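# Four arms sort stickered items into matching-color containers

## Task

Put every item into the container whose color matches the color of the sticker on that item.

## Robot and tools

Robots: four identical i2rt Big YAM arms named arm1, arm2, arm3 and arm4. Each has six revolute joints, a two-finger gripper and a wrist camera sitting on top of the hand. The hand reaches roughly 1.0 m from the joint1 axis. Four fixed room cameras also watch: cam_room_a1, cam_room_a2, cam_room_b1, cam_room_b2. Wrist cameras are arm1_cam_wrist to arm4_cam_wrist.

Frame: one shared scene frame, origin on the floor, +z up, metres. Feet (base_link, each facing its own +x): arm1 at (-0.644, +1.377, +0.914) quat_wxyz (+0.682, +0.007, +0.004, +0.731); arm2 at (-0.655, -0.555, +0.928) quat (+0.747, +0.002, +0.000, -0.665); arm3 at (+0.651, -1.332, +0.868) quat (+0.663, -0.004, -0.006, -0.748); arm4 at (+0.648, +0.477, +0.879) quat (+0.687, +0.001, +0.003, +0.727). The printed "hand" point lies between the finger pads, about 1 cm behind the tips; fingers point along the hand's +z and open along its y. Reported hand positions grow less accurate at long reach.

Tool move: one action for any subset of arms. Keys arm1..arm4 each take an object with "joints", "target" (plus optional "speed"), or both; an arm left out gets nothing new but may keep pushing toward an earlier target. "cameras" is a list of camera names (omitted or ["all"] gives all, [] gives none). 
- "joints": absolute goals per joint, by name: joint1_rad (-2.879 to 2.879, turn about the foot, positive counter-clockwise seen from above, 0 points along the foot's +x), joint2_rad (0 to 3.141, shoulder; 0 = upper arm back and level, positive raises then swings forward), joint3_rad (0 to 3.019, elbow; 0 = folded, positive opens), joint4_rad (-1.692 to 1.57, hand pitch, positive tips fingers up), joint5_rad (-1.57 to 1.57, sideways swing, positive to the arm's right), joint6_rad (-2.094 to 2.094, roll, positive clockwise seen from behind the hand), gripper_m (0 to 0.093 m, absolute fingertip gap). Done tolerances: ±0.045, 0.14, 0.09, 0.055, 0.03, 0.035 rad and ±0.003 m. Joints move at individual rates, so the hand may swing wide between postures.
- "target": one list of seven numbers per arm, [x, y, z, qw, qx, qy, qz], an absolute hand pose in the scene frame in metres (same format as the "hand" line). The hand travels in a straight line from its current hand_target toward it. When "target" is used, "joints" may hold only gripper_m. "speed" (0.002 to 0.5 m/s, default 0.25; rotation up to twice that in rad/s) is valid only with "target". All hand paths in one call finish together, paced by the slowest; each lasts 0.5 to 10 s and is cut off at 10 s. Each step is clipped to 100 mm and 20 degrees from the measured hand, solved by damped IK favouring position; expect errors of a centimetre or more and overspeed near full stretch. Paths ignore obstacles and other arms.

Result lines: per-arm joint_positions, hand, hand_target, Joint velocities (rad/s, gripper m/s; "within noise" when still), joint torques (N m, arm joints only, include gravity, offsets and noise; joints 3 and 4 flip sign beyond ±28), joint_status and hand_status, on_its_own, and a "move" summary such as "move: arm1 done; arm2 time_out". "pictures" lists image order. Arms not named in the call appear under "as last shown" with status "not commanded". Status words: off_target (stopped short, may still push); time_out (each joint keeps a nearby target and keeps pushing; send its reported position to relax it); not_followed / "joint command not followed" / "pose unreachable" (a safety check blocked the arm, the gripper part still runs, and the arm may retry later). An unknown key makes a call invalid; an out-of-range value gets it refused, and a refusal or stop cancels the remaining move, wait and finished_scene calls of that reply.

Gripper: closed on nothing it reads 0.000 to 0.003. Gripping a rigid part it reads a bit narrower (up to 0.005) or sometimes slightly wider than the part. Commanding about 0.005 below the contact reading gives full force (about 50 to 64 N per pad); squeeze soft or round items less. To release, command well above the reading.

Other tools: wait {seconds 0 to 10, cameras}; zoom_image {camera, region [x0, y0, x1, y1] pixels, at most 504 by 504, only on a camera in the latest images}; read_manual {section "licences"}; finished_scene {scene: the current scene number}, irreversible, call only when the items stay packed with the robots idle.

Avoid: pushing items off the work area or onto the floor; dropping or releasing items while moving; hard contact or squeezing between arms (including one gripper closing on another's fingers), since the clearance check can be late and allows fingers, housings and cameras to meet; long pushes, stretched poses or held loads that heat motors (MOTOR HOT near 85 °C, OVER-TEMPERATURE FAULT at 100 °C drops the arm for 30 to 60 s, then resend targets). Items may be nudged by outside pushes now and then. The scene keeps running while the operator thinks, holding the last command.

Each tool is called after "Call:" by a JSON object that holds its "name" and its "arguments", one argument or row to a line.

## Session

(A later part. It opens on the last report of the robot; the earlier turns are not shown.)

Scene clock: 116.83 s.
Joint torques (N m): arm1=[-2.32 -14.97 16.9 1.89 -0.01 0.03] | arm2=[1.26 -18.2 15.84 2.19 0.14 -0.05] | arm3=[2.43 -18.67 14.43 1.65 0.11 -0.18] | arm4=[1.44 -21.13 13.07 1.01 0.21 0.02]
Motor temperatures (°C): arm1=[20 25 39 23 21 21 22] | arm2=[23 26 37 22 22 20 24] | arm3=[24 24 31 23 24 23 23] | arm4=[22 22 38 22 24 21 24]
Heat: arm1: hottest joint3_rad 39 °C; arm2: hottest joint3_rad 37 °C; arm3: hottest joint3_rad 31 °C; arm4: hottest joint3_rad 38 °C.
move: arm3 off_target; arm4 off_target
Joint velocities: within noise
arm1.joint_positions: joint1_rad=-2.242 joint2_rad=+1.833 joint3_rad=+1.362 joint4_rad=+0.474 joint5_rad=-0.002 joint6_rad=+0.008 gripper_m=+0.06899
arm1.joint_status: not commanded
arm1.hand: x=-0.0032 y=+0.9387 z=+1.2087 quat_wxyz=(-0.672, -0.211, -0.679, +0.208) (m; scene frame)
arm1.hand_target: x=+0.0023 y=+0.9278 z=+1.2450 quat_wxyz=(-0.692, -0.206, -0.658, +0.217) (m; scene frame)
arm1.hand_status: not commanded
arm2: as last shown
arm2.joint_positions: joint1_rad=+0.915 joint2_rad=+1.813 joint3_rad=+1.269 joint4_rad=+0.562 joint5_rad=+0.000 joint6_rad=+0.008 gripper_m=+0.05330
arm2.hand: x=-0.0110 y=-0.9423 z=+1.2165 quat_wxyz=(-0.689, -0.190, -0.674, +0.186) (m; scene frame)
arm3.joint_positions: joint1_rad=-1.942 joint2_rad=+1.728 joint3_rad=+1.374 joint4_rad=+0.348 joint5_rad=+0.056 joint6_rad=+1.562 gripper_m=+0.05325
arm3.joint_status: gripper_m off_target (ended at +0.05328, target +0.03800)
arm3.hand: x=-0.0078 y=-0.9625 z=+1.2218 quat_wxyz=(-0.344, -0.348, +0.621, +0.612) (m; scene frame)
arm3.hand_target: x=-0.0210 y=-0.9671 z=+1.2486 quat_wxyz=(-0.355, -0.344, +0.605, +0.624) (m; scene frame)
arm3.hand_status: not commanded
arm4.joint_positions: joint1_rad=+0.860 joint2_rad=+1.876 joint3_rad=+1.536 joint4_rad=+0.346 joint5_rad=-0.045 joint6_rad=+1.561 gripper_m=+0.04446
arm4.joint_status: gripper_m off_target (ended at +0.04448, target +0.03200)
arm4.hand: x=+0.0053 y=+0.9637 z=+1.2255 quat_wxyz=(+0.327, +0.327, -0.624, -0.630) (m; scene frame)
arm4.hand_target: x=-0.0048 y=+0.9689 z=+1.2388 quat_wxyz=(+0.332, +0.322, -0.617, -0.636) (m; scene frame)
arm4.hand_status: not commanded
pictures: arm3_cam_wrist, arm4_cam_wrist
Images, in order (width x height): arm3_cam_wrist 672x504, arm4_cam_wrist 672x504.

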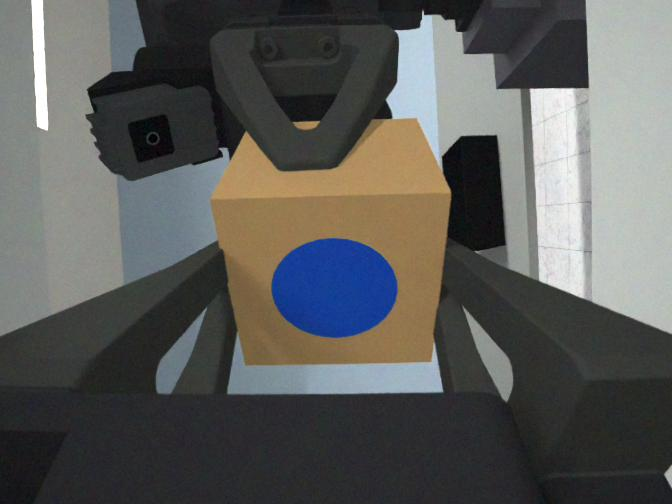

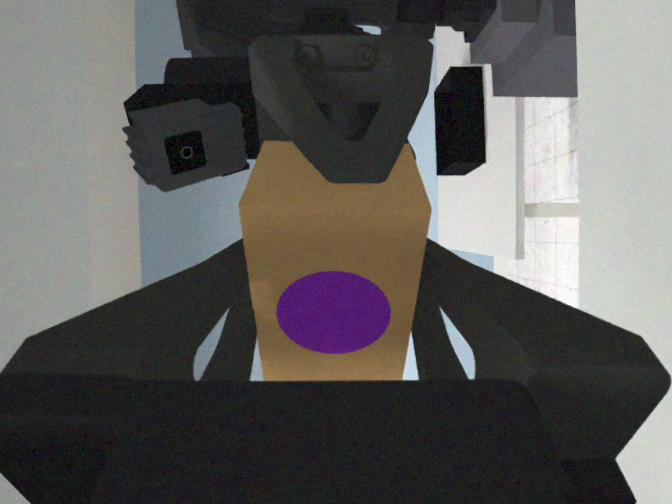

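Both gripped; release the givers, then retract.

Call:
{"name": "move", "arguments": {
  "arm1": {"joints": {"gripper_m": 0.093}},
  "arm2": {"joints": {"gripper_m": 0.090}},
  "cameras": []
}}

Call:
{"name": "move", "arguments": {
  "arm1": {"target": [-0.25, 1.105, 1.22, 0.6747, 0.2114, 0.6747, -0.2114], "speed": 0.3},
  "arm2": {"target": [-0.24, -0.80, 1.22, 0.6818, 0.1875, 0.6818, -0.1875], "speed": 0.3},
  "cameras": ["arm3_cam_wrist", "arm4_cam_wrist"]
}}

Call:
{"name": "move", "arguments": {
  "arm3": {"target": [0.345, -1.16, 1.20, -0.3548, -0.3443, 0.6053, 0.6237], "speed": 0.3},
  "arm4": {"target": [0.345, 0.71, 1.22, -0.3316, -0.3218, 0.6175, 0.6363], "speed": 0.3},
  "cameras": ["arm3_cam_wrist", "arm4_cam_wrist"]
}}

Scene clock: 123.47 s.
Joint torques (N m): arm1=[-2.37 -15.09 16.69 1.68 -0.04 0.02] | arm2=[1.26 -18.14 15.86 2.19 0.13 -0.04] | arm3=[2.49 -18.67 14.49 1.65 0.11 -0.18] | arm4=[1.2 -20.66 12.97 1.2 0.2 -0.01]
Motor temperatures (°C): arm1=[20 25 39 23 21 21 22] | arm2=[23 26 39 22 22 20 24] | arm3=[24 24 32 23 24 23 23] | arm4=[22 22 38 22 24 21 25]
Heat: arm1: hottest joint3_rad 39 °C; arm2: hottest joint3_rad 39 °C; arm3: hottest joint3_rad 32 °C; arm4: hottest joint3_rad 38 °C.
move: arm1 done; arm2 done
Joint velocities: within noise
arm1.joint_positions: joint1_rad=-2.242 joint2_rad=+1.833 joint3_rad=+1.364 joint4_rad=+0.474 joint5_rad=-0.002 joint6_rad=+0.008 gripper_m=+0.09296
arm1.joint_status: all done
arm1.hand: x=-0.0028 y=+0.9384 z=+1.2102 quat_wxyz=(-0.672, -0.211, -0.678, +0.208) (m; scene frame)
arm1.hand_target: x=+0.0024 y=+0.9278 z=+1.2451 quat_wxyz=(-0.692, -0.206, -0.657, +0.217) (m; scene frame)
arm1.hand_status: not commanded
arm2.joint_positions: joint1_rad=+0.915 joint2_rad=+1.813 joint3_rad=+1.269 joint4_rad=+0.562 joint5_rad=+0.000 joint6_rad=+0.007 gripper_m=+0.08993
arm2.joint_status: all done
arm2.hand: x=-0.0110 y=-0.9423 z=+1.2165 quat_wxyz=(-0.689, -0.190, -0.674, +0.186) (m; scene frame)
arm2.hand_target: x=+0.0033 y=-0.9464 z=+1.2349 quat_wxyz=(-0.699, -0.183, -0.664, +0.192) (m; scene frame)
arm2.hand_status: not commanded
arm3: as last shown
arm3.joint_positions: joint1_rad=-1.942 joint2_rad=+1.728 joint3_rad=+1.374 joint4_rad=+0.347 joint5_rad=+0.056 joint6_rad=+1.562 gripper_m=+0.05325
arm3.hand: x=-0.0078 y=-0.9625 z=+1.2216 quat_wxyz=(-0.344, -0.348, +0.621, +0.612) (m; scene frame)
arm4.joint_positions: joint1_rad=+0.860 joint2_rad=+1.877 joint3_rad=+1.537 joint4_rad=+0.346 joint5_rad=-0.045 joint6_rad=+1.561 gripper_m=+0.04446
arm4.joint_status: not commanded
arm4.hand: x=+0.0051 y=+0.9639 z=+1.2250 quat_wxyz=(+0.327, +0.327, -0.624, -0.630) (m; scene frame)
arm4.hand_target: x=-0.0048 y=+0.9689 z=+1.2386 quat_wxyz=(+0.332, +0.322, -0.617, -0.636) (m; scene frame)
arm4.hand_status: not commanded
pictures: none
No camera images: "cameras" was empty.

Scene clock: 125.17 s.
Joint torques (N m): arm1=[-1.79 -3.31 11.44 1.44 0.01 0.02] | arm2=[1.49 -7.53 9.94 1.92 0.16 -0.04] | arm3=[2.55 -18.73 14.42 1.66 0.11 -0.18] | arm4=[1.38 -20.42 13.01 1.11 0.21 0.01]
Motor temperatures (°C): arm1=[20 25 39 23 21 21 22] | arm2=[23 26 38 22 22 20 24] | arm3=[24 24 33 23 24 23 24] | arm4=[22 22 38 22 24 21 25]
Heat: arm1: hottest joint3_rad 39 °C; arm2: hottest joint3_rad 38 °C; arm3: hottest joint3_rad 33 °C; arm4: hottest joint3_rad 38 °C.
move: arm1 done; arm2 off_target
Joint velocities: within noise
arm1.joint_positions: joint1_rad=-2.242 joint2_rad=+1.049 joint3_rad=+0.545 joint4_rad=+0.526 joint5_rad=-0.002 joint6_rad=+0.008 gripper_m=+0.09296
arm1.joint_status: not commanded
arm1.hand: x=-0.2499 y=+1.1086 z=+1.2206 quat_wxyz=(-0.678, -0.209, -0.673, +0.210) (m; scene frame)
arm1.hand_target: x=-0.2501 y=+1.1050 z=+1.2201 quat_wxyz=(-0.675, -0.211, -0.675, +0.212) (m; scene frame)
arm1.hand_status: done (0.004 m and 0.6 deg from the pose sent, 0.298 m and 0.7 deg at the start)
arm2.joint_positions: joint1_rad=+0.918 joint2_rad=+1.109 joint3_rad=+0.547 joint4_rad=+0.592 joint5_rad=+0.007 joint6_rad=+0.007 gripper_m=+0.08993
arm2.joint_status: not commanded
arm2.hand: x=-0.2412 y=-0.8043 z=+1.2314 quat_wxyz=(-0.692, -0.191, -0.670, +0.189) (m; scene frame)
arm2.hand_target: x=-0.2402 y=-0.8001 z=+1.2201 quat_wxyz=(-0.682, -0.187, -0.682, +0.188) (m; scene frame)
arm2.hand_status: off_target (0.012 m and 1.8 deg from the pose sent, 0.270 m and 1.2 deg at the start)
arm3, arm4: as last shown
arm3.hand: x=-0.0078 y=-0.9625 z=+1.2215 quat_wxyz=(-0.344, -0.348, +0.622, +0.612) (m; scene frame)
pictures: arm3_cam_wrist, arm4_cam_wrist
Images, in order (width x height): arm3_cam_wrist 672x504, arm4_cam_wrist 672x504.

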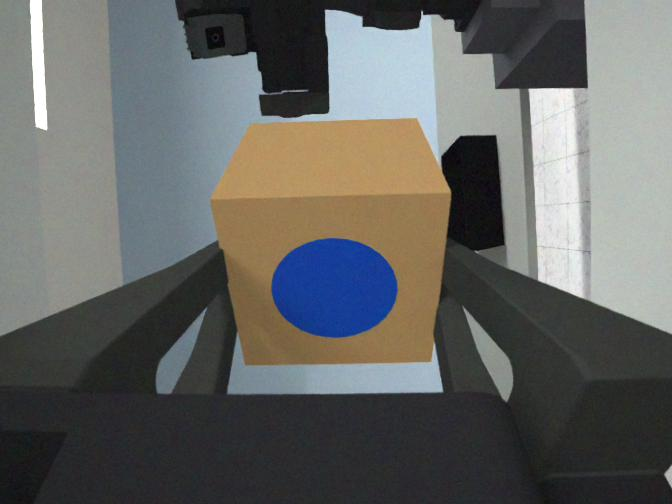

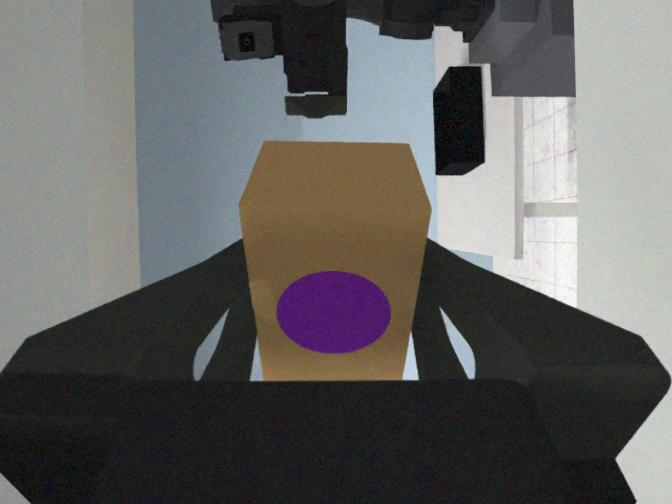

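Scene clock: 127.40 s.
Joint torques (N m): arm1=[-2.37 -3.37 11.29 1.48 0.02 0.02] | arm2=[1.61 -7.65 9.94 1.91 0.15 -0.04] | arm3=[2.26 0.03 10.24 1.68 0.11 -0.2] | arm4=[0.15 -1.44 10.09 1.1 -0.05 -0.01]
Motor temperatures (°C): arm1=[20 25 39 23 21 21 22] | arm2=[23 26 38 22 22 20 24] | arm3=[24 24 32 23 24 23 24] | arm4=[22 22 38 22 24 21 25]
Heat: arm1: hottest joint3_rad 39 °C; arm2: hottest joint3_rad 38 °C; arm3: hottest joint3_rad 32 °C; arm4: hottest joint3_rad 38 °C.
move: arm3 done; arm4 done
Joint velocities: within noise
arm1, arm2: as last shown
arm3.joint_positions: joint1_rad=-1.928 joint2_rad=+0.502 joint3_rad=+0.380 joint4_rad=+0.166 joint5_rad=+0.070 joint6_rad=+1.562 gripper_m=+0.05325
arm3.joint_status: not commanded
arm3.hand: x=+0.3482 y=-1.1562 z=+1.2013 quat_wxyz=(-0.353, -0.338, +0.607, +0.627) (m; scene frame)
arm3.hand_target: x=+0.3450 y=-1.1600 z=+1.1999 quat_wxyz=(-0.355, -0.344, +0.605, +0.624) (m; scene frame)
arm3.hand_status: done (0.005 m and 0.8 deg from the pose sent, 0.405 m and 2.6 deg at the start)
arm4.joint_positions: joint1_rad=+0.841 joint2_rad=+0.652 joint3_rad=+0.433 joint4_rad=+0.256 joint5_rad=-0.067 joint6_rad=+1.561 gripper_m=+0.04446
arm4.joint_status: not commanded
arm4.hand: x=+0.3453 y=+0.7068 z=+1.2200 quat_wxyz=(+0.332, +0.324, -0.613, -0.640) (m; scene frame)
arm4.hand_target: x=+0.3451 y=+0.7100 z=+1.2200 quat_wxyz=(+0.332, +0.322, -0.618, -0.637) (m; scene frame)
arm4.hand_status: done (0.003 m and 0.7 deg from the pose sent, 0.424 m and 1.3 deg at the start)
pictures: arm3_cam_wrist, arm4_cam_wrist
Images, in order (width x height): arm3_cam_wrist 672x504, arm4_cam_wrist 672x504.

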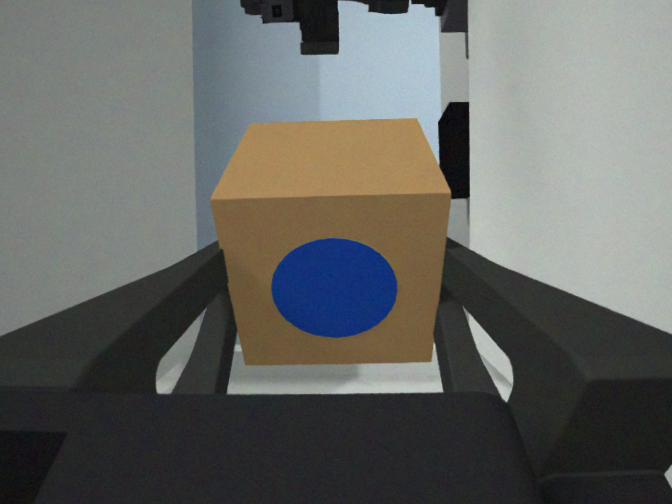

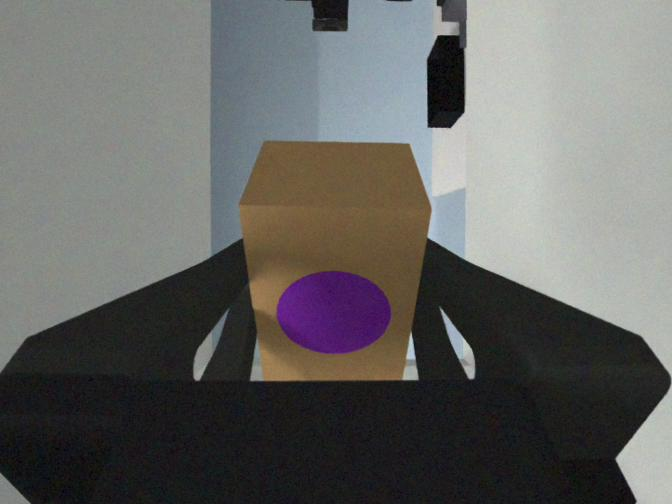

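Call:
{"name": "move", "arguments": {
  "arm3": {"joints": {"joint1_rad": 1.023, "joint2_rad": 0.43, "joint3_rad": 0.287, "joint4_rad": 0.142, "joint5_rad": 0, "joint6_rad": 0}},
  "arm4": {"joints": {"joint1_rad": -1.14, "joint2_rad": 0.5, "joint3_rad": 0.35, "joint4_rad": 0.1, "joint5_rad": 0, "joint6_rad": 0}},
  "cameras": []
}}

Call:
{"name": "move", "arguments": {
  "arm3": {"joints": {"joint2_rad": 1.995, "joint3_rad": 1.757, "joint4_rad": -1.333}},
  "arm4": {"joints": {"joint2_rad": 1.791, "joint3_rad": 1.46, "joint4_rad": -1.24}},
  "cameras": ["arm3_cam_wrist", "arm4_cam_wrist", "cam_room_a1"]
}}

Scene clock: 150.40 s.
Joint torques (N m): arm1=[-2.32 -3.08 11.44 1.5 0.03 0.04] | arm2=[1.55 -7.65 9.91 1.92 0.16 -0.05] | arm3=[1.9 0.21 10.63 1.92 0.11 -0.11] | arm4=[0.79 -1.03 10.92 1.21 0 -0.09]
Motor temperatures (°C): arm1=[20 25 36 23 21 21 22] | arm2=[23 26 35 22 22 20 23] | arm3=[24 24 31 23 24 23 24] | arm4=[22 22 39 22 24 21 26]
Heat: arm1: hottest joint3_rad 36 °C; arm2: hottest joint3_rad 35 °C; arm3: hottest joint3_rad 31 °C; arm4: hottest joint3_rad 39 °C.
move: arm3 done; arm4 done
Joint velocities: within noise
arm1, arm2: as last shown
arm3.joint_positions: joint1_rad=+1.013 joint2_rad=+0.435 joint3_rad=+0.282 joint4_rad=+0.140 joint5_rad=-0.003 joint6_rad=+0.007 gripper_m=+0.05323
arm3.joint_status: all done
arm3.hand: x=+0.9079 y=-1.5351 z=+1.1609 quat_wxyz=(-0.666, -0.234, -0.669, +0.235) (m; scene frame)
arm3.hand_target: x=+0.9092 y=-1.5325 z=+1.1662 quat_wxyz=(-0.670, -0.228, -0.666, +0.236) (m; scene frame)
arm3.hand_status: not commanded
arm4.joint_positions: joint1_rad=-1.138 joint2_rad=+0.503 joint3_rad=+0.332 joint4_rad=+0.109 joint5_rad=+0.002 joint6_rad=+0.013 gripper_m=+0.04447
arm4.joint_status: all done
arm4.hand: x=+0.9539 y=+0.6396 z=+1.1696 quat_wxyz=(-0.662, +0.172, -0.710, -0.169) (m; scene frame)
arm4.hand_target: x=+0.9547 y=+0.6397 z=+1.1792 quat_wxyz=(-0.667, +0.176, -0.705, -0.165) (m; scene frame)
arm4.hand_status: not commanded
pictures: none
No camera images: "cameras" was empty.

Scene clock: 152.40 s.
Joint torques (N m): arm1=[-2.37 -3.37 11.33 1.46 0.02 0.06] | arm2=[1.55 -7.65 9.91 1.91 0.16 -0.05] | arm3=[1.9 -22.59 12.68 -0.47 0.11 -0.11] | arm4=[0.38 -18.84 11.07 -0.36 0.03 -0.07]
Motor temperatures (°C): arm1=[20 25 36 23 21 21 22] | arm2=[23 26 35 22 22 20 23] | arm3=[24 24 32 23 24 23 24] | arm4=[22 22 40 22 24 21 26]
Heat: arm1: hottest joint3_rad 36 °C; arm2: hottest joint3_rad 35 °C; arm3: hottest joint3_rad 32 °C; arm4: hottest joint3_rad 40 °C.
move: arm3 done; arm4 done
Joint velocities: within noise
arm1, arm2: as last shown
arm2.hand: x=-0.2411 y=-0.8042 z=+1.2314 quat_wxyz=(-0.692, -0.190, -0.670, +0.188) (m; scene frame)
arm2.hand_target: x=-0.2401 y=-0.7999 z=+1.2201 quat_wxyz=(-0.682, -0.187, -0.682, +0.187) (m; scene frame)
arm3.joint_positions: joint1_rad=+1.013 joint2_rad=+2.001 joint3_rad=+1.705 joint4_rad=-1.325 joint5_rad=-0.002 joint6_rad=+0.007 gripper_m=+0.05323
arm3.joint_status: all done
arm3.hand: x=+1.1137 y=-1.7036 z=+0.9627 quat_wxyz=(+0.020, -0.336, -0.942, -0.003) (m; scene frame)
arm3.hand_target: x=+1.1296 y=-1.7091 z=+0.9849 quat_wxyz=(-0.003, -0.328, -0.945, +0.006) (m; scene frame)
arm3.hand_status: not commanded
arm4.joint_positions: joint1_rad=-1.138 joint2_rad=+1.790 joint3_rad=+1.413 joint4_rad=-1.229 joint5_rad=+0.002 joint6_rad=+0.013 gripper_m=+0.04447
arm4.joint_status: all done
arm4.hand: x=+1.1051 y=+0.7199 z=+0.9754 quat_wxyz=(+0.019, +0.236, -0.972, +0.006) (m; scene frame)
arm4.hand_target: x=+1.1188 y=+0.7265 z=+0.9915 quat_wxyz=(+0.002, +0.241, -0.970, +0.001) (m; scene frame)
arm4.hand_status: not commanded
pictures: arm3_cam_wrist, arm4_cam_wrist, cam_room_a1
Images, in order (width x height): arm3_cam_wrist 672x504, arm4_cam_wrist 672x504, cam_room_a1 672x504.

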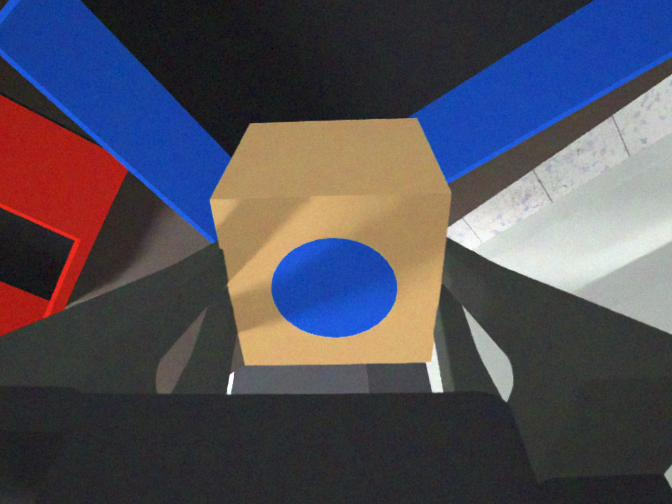

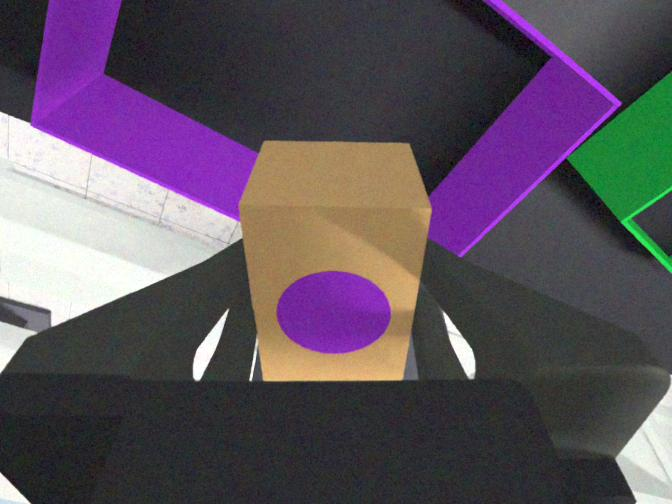

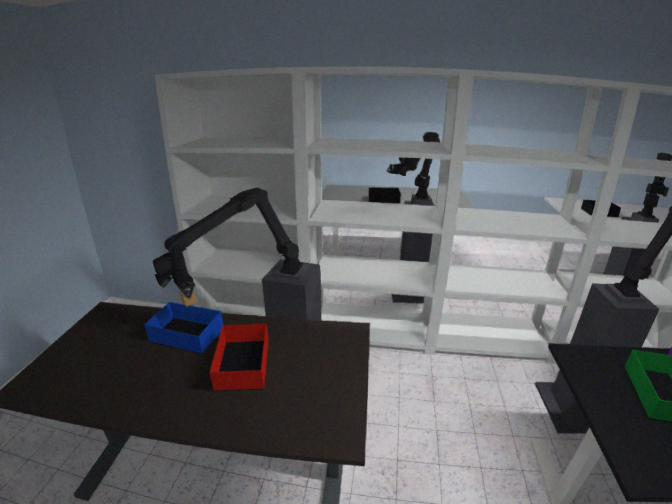

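Call:
{"name": "move", "arguments": {
  "arm3": {"target": [1.130, -1.713, 0.785, 0, -0.336, -0.9419, 0], "speed": 0.22},
  "arm4": {"target": [1.117, 0.727, 0.757, 0, 0.2362, -0.9717, 0], "speed": 0.22},
  "cameras": ["arm3_cam_wrist", "arm4_cam_wrist"]
}}

Call:
{"name": "move", "arguments": {
  "arm3": {"target": [1.130, -1.713, 0.768, 0, -0.336, -0.9419, 0], "speed": 0.06},
  "arm4": {"target": [1.117, 0.727, 0.744, 0, 0.2362, -0.9717, 0], "speed": 0.06},
  "cameras": ["arm3_cam_wrist"]
}}

Scene clock: 168.10 s.
Joint torques (N m): arm1=[-2.43 -3.49 11.55 1.43 0.04 0.01] | arm2=[1.44 -7.65 9.91 1.92 0.15 -0.04] | arm3=[1.44 -23 7.09 0.31 -0.06 0.01] | arm4=[0.62 -19.96 5.72 0.44 0.01 0.04]
Motor temperatures (°C): arm1=[20 24 35 23 21 21 22] | arm2=[23 25 34 22 22 20 23] | arm3=[24 24 33 23 24 23 24] | arm4=[22 24 39 22 24 21 26]
Heat: arm1: hottest joint3_rad 35 °C; arm2: hottest joint3_rad 34 °C; arm3: hottest joint3_rad 33 °C; arm4: hottest joint3_rad 39 °C.
move: arm3 done; arm4 done
Joint velocities: within noise
arm1, arm2: as last shown
arm3.joint_positions: joint1_rad=+1.013 joint2_rad=+2.231 joint3_rad=+1.590 joint4_rad=-0.945 joint5_rad=-0.007 joint6_rad=+0.007 gripper_m=+0.05323
arm3.joint_status: not commanded
arm3.hand: x=+1.1264 y=-1.7150 z=+0.7869 quat_wxyz=(+0.003, -0.336, -0.942, +0.000) (m; scene frame)
arm3.hand_target: x=+1.1299 y=-1.7131 z=+0.7850 quat_wxyz=(+0.000, -0.336, -0.942, +0.000) (m; scene frame)
arm3.hand_status: done (0.005 m and 0.4 deg from the pose sent, 0.179 m and 2.4 deg at the start)
arm4.joint_positions: joint1_rad=-1.138 joint2_rad=+2.122 joint3_rad=+1.269 joint4_rad=-0.721 joint5_rad=+0.002 joint6_rad=+0.013 gripper_m=+0.04447
arm4.joint_status: not commanded
arm4.hand: x=+1.1142 y=+0.7246 z=+0.7602 quat_wxyz=(+0.004, +0.236, -0.972, +0.002) (m; scene frame)
arm4.hand_target: x=+1.1169 y=+0.7269 z=+0.7571 quat_wxyz=(+0.000, +0.236, -0.972, +0.000) (m; scene frame)
arm4.hand_status: done (0.005 m and 0.5 deg from the pose sent, 0.219 m and 2.4 deg at the start)
pictures: arm3_cam_wrist, arm4_cam_wrist
Images, in order (width x height): arm3_cam_wrist 672x504, arm4_cam_wrist 672x504.

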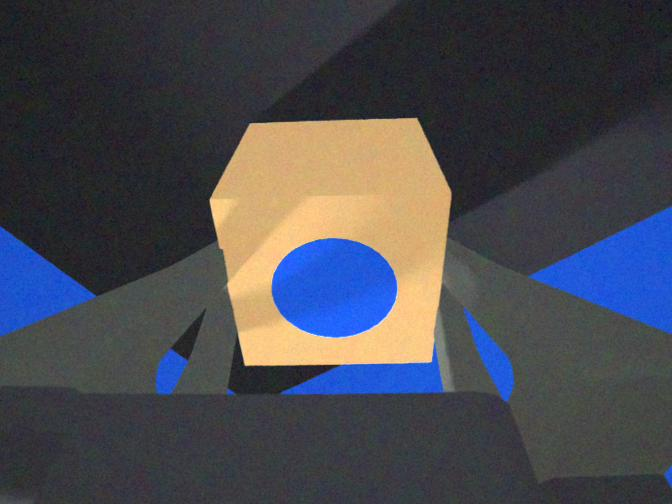

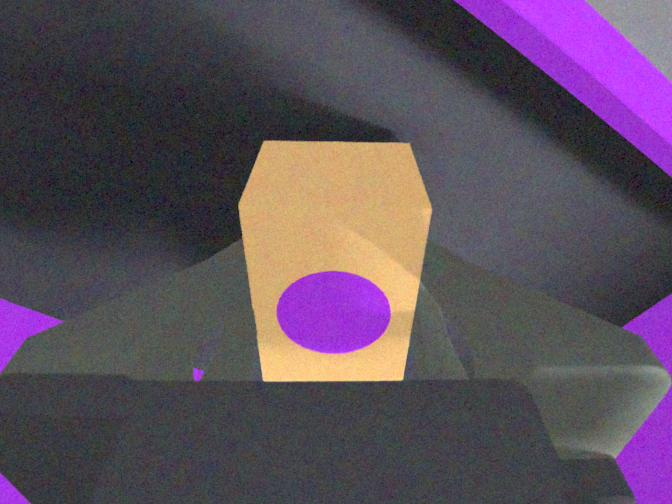

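Scene clock: 169.10 s.
Joint torques (N m): arm1=[-2.61 -3.37 11.45 1.5 -0.01 0.06] | arm2=[1.55 -7.53 9.89 1.94 0.16 -0.04] | arm3=[1.44 -20.89 6.82 0.42 -0.05 0.01] | arm4=[0.91 -18.43 5.79 0.53 -0.02 0.03]
Motor temperatures (°C): arm1=[20 24 35 23 21 21 22] | arm2=[23 25 34 22 22 20 23] | arm3=[24 24 33 23 24 23 24] | arm4=[22 24 38 22 24 21 26]
Heat: arm1: hottest joint3_rad 35 °C; arm2: hottest joint3_rad 34 °C; arm3: hottest joint3_rad 33 °C; arm4: hottest joint3_rad 38 °C.
move: arm3 off_target; arm4 off_target
Joint velocities: within noise
arm1, arm2: as last shown
arm3.joint_positions: joint1_rad=+1.013 joint2_rad=+2.238 joint3_rad=+1.590 joint4_rad=-0.915 joint5_rad=-0.008 joint6_rad=+0.007 gripper_m=+0.05323
arm3.joint_status: not commanded
arm3.hand: x=+1.1311 y=-1.7187 z=+0.7831 quat_wxyz=(-0.008, -0.336, -0.942, +0.004) (m; scene frame)
arm3.hand_target: x=+1.1297 y=-1.7130 z=+0.7683 quat_wxyz=(+0.000, -0.336, -0.942, +0.000) (m; scene frame)
arm3.hand_status: off_target (0.016 m and 1.0 deg from the pose sent, 0.019 m and 0.4 deg at the start)
arm4.joint_positions: joint1_rad=-1.138 joint2_rad=+2.129 joint3_rad=+1.269 joint4_rad=-0.696 joint5_rad=+0.002 joint6_rad=+0.013 gripper_m=+0.04447
arm4.joint_status: not commanded
arm4.hand: x=+1.1180 y=+0.7266 z=+0.7563 quat_wxyz=(-0.005, +0.236, -0.972, +0.000) (m; scene frame)
arm4.hand_target: x=+1.1167 y=+0.7268 z=+0.7443 quat_wxyz=(+0.000, +0.236, -0.972, +0.000) (m; scene frame)
arm4.hand_status: off_target (0.012 m and 0.5 deg from the pose sent, 0.017 m and 0.5 deg at the start)
pictures: arm3_cam_wrist
Images, in order (width x height): arm3_cam_wrist 672x504.

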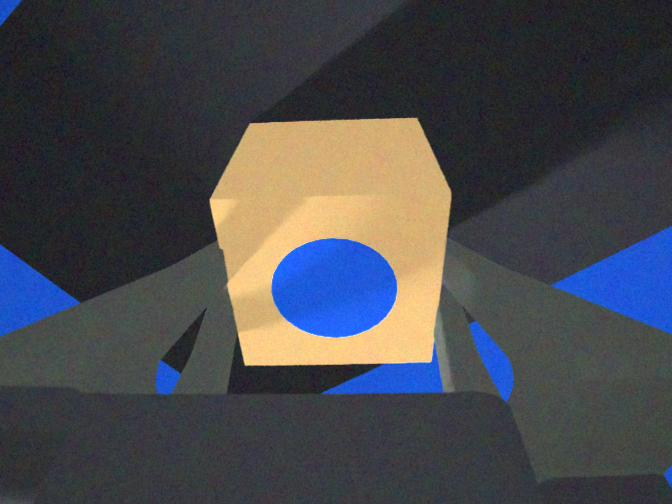

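Call:
{"name": "move", "arguments": {
  "arm3": {"joints": {"gripper_m": 0.085}},
  "arm4": {"joints": {"gripper_m": 0.085}},
  "cameras": []
}}

Call:
{"name": "move", "arguments": {
  "arm3": {"target": [1.130, -1.713, 0.96, 0, -0.336, -0.9419, 0], "speed": 0.22},
  "arm4": {"target": [1.117, 0.727, 0.95, 0, 0.2362, -0.9717, 0], "speed": 0.22},
  "cameras": ["arm3_cam_wrist", "arm4_cam_wrist", "cam_room_a1", "cam_room_a2"]
}}

Scene clock: 174.77 s.
Joint torques (N m): arm1=[-2.37 -3.43 11.28 1.46 0 0.04] | arm2=[1.55 -7.53 9.91 1.94 0.15 -0.04] | arm3=[1.38 -21.48 6.71 0.42 -0.05 0] | arm4=[0.62 -18.26 5.76 0.5 0.02 0.06]
Motor temperatures (°C): arm1=[20 24 35 23 21 21 22] | arm2=[23 25 34 22 22 20 23] | arm3=[24 25 32 23 24 23 24] | arm4=[22 24 38 22 24 21 26]
Heat: arm1: hottest joint3_rad 35 °C; arm2: hottest joint3_rad 34 °C; arm3: hottest joint3_rad 32 °C; arm4: hottest joint3_rad 38 °C.
move: arm3 done; arm4 done
Joint velocities: within noise
arm1, arm2: as last shown
arm3.joint_positions: joint1_rad=+1.013 joint2_rad=+2.239 joint3_rad=+1.590 joint4_rad=-0.915 joint5_rad=-0.008 joint6_rad=+0.007 gripper_m=+0.08496
arm3.joint_status: all done
arm3.hand: x=+1.1308 y=-1.7185 z=+0.7822 quat_wxyz=(-0.007, -0.336, -0.942, +0.004) (m; scene frame)
arm3.hand_target: x=+1.1297 y=-1.7130 z=+0.7683 quat_wxyz=(+0.000, -0.336, -0.942, +0.000) (m; scene frame)
arm3.hand_status: not commanded
arm4.joint_positions: joint1_rad=-1.138 joint2_rad=+2.129 joint3_rad=+1.269 joint4_rad=-0.696 joint5_rad=+0.002 joint6_rad=+0.013 gripper_m=+0.08491
arm4.joint_status: all done
arm4.hand: x=+1.1180 y=+0.7266 z=+0.7563 quat_wxyz=(-0.005, +0.236, -0.972, +0.000) (m; scene frame)
arm4.hand_target: x=+1.1167 y=+0.7268 z=+0.7443 quat_wxyz=(+0.000, +0.236, -0.972, +0.000) (m; scene frame)
arm4.hand_status: not commanded
pictures: none
No camera images: "cameras" was empty.

Scene clock: 176.40 s.
Joint torques (N m): arm1=[-3.19 -3.25 11.45 1.25 0.1 0.04] | arm2=[1.55 -7.59 9.89 1.91 0.15 -0.04] | arm3=[1.32 -22.36 11.84 -0.49 -0.06 -0.03] | arm4=[0.97 -18.84 9.89 -0.39 -0.03 0.04]
Motor temperatures (°C): arm1=[20 24 35 23 21 21 22] | arm2=[23 25 34 22 22 20 23] | arm3=[24 25 32 23 24 23 24] | arm4=[22 24 37 22 24 21 26]
Heat: arm1: hottest joint3_rad 35 °C; arm2: hottest joint3_rad 34 °C; arm3: hottest joint3_rad 32 °C; arm4: hottest joint3_rad 37 °C.
move: arm3 off_target; arm4 off_target
Joint velocities: within noise
arm1, arm2: as last shown
arm3.joint_positions: joint1_rad=+1.013 joint2_rad=+2.027 joint3_rad=+1.693 joint4_rad=-1.283 joint5_rad=-0.008 joint6_rad=+0.007 gripper_m=+0.08496
arm3.joint_status: not commanded
arm3.hand: x=+1.1178 y=-1.7059 z=+0.9432 quat_wxyz=(+0.018, -0.336, -0.942, -0.005) (m; scene frame)
arm3.hand_target: x=+1.1293 y=-1.7126 z=+0.9601 quat_wxyz=(+0.000, -0.336, -0.942, +0.000) (m; scene frame)
arm3.hand_status: off_target (0.022 m and 2.1 deg from the pose sent, 0.178 m and 0.9 deg at the start)
arm4.joint_positions: joint1_rad=-1.138 joint2_rad=+1.826 joint3_rad=+1.355 joint4_rad=-1.121 joint5_rad=+0.002 joint6_rad=+0.013 gripper_m=+0.08491
arm4.joint_status: not commanded
arm4.hand: x=+1.1060 y=+0.7204 z=+0.9367 quat_wxyz=(+0.013, +0.236, -0.972, +0.005) (m; scene frame)
arm4.hand_target: x=+1.1166 y=+0.7268 z=+0.9501 quat_wxyz=(+0.000, +0.236, -0.972, +0.000) (m; scene frame)
arm4.hand_status: off_target (0.018 m and 1.6 deg from the pose sent, 0.194 m and 0.5 deg at the start)
pictures: arm3_cam_wrist, arm4_cam_wrist, cam_room_a1, cam_room_a2
Images, in order (width x height): arm3_cam_wrist 672x504, arm4_cam_wrist 672x504, cam_room_a1 672x504, cam_room_a2 672x504.

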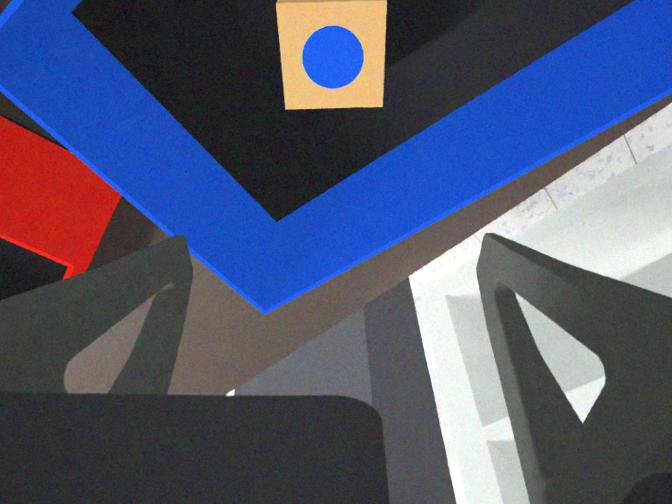

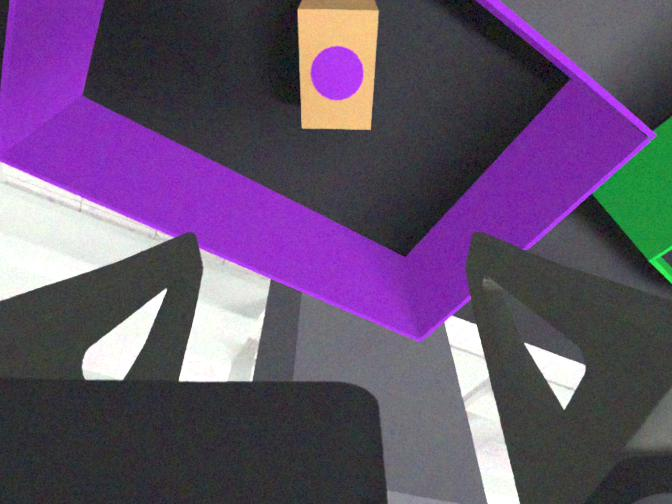

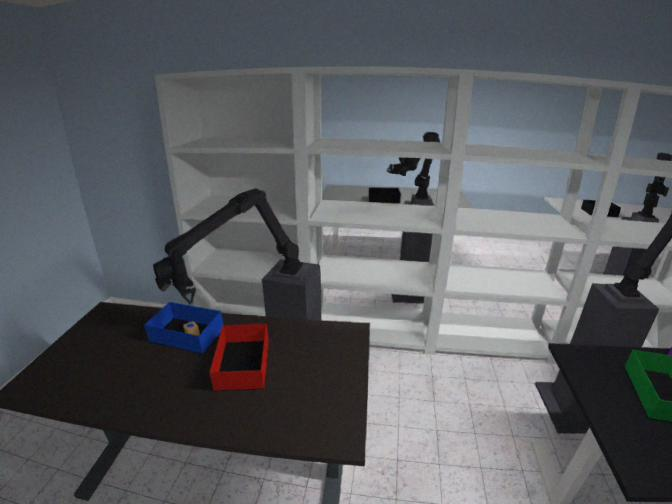

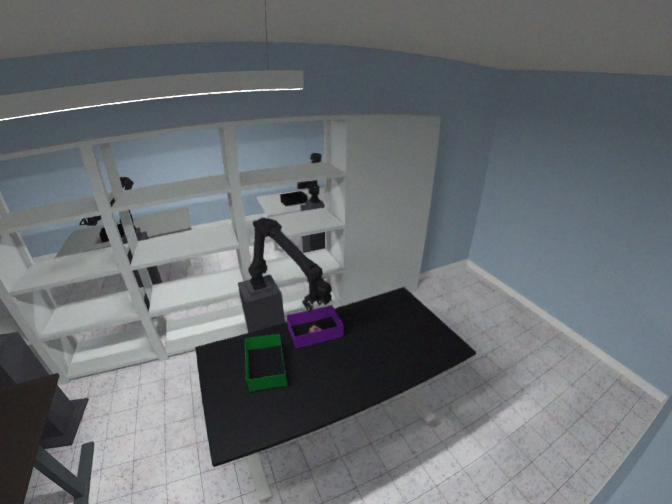

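Call:
{"name": "finished_scene", "arguments": {
  "scene": 3
}}

The scene is finished: the task was done.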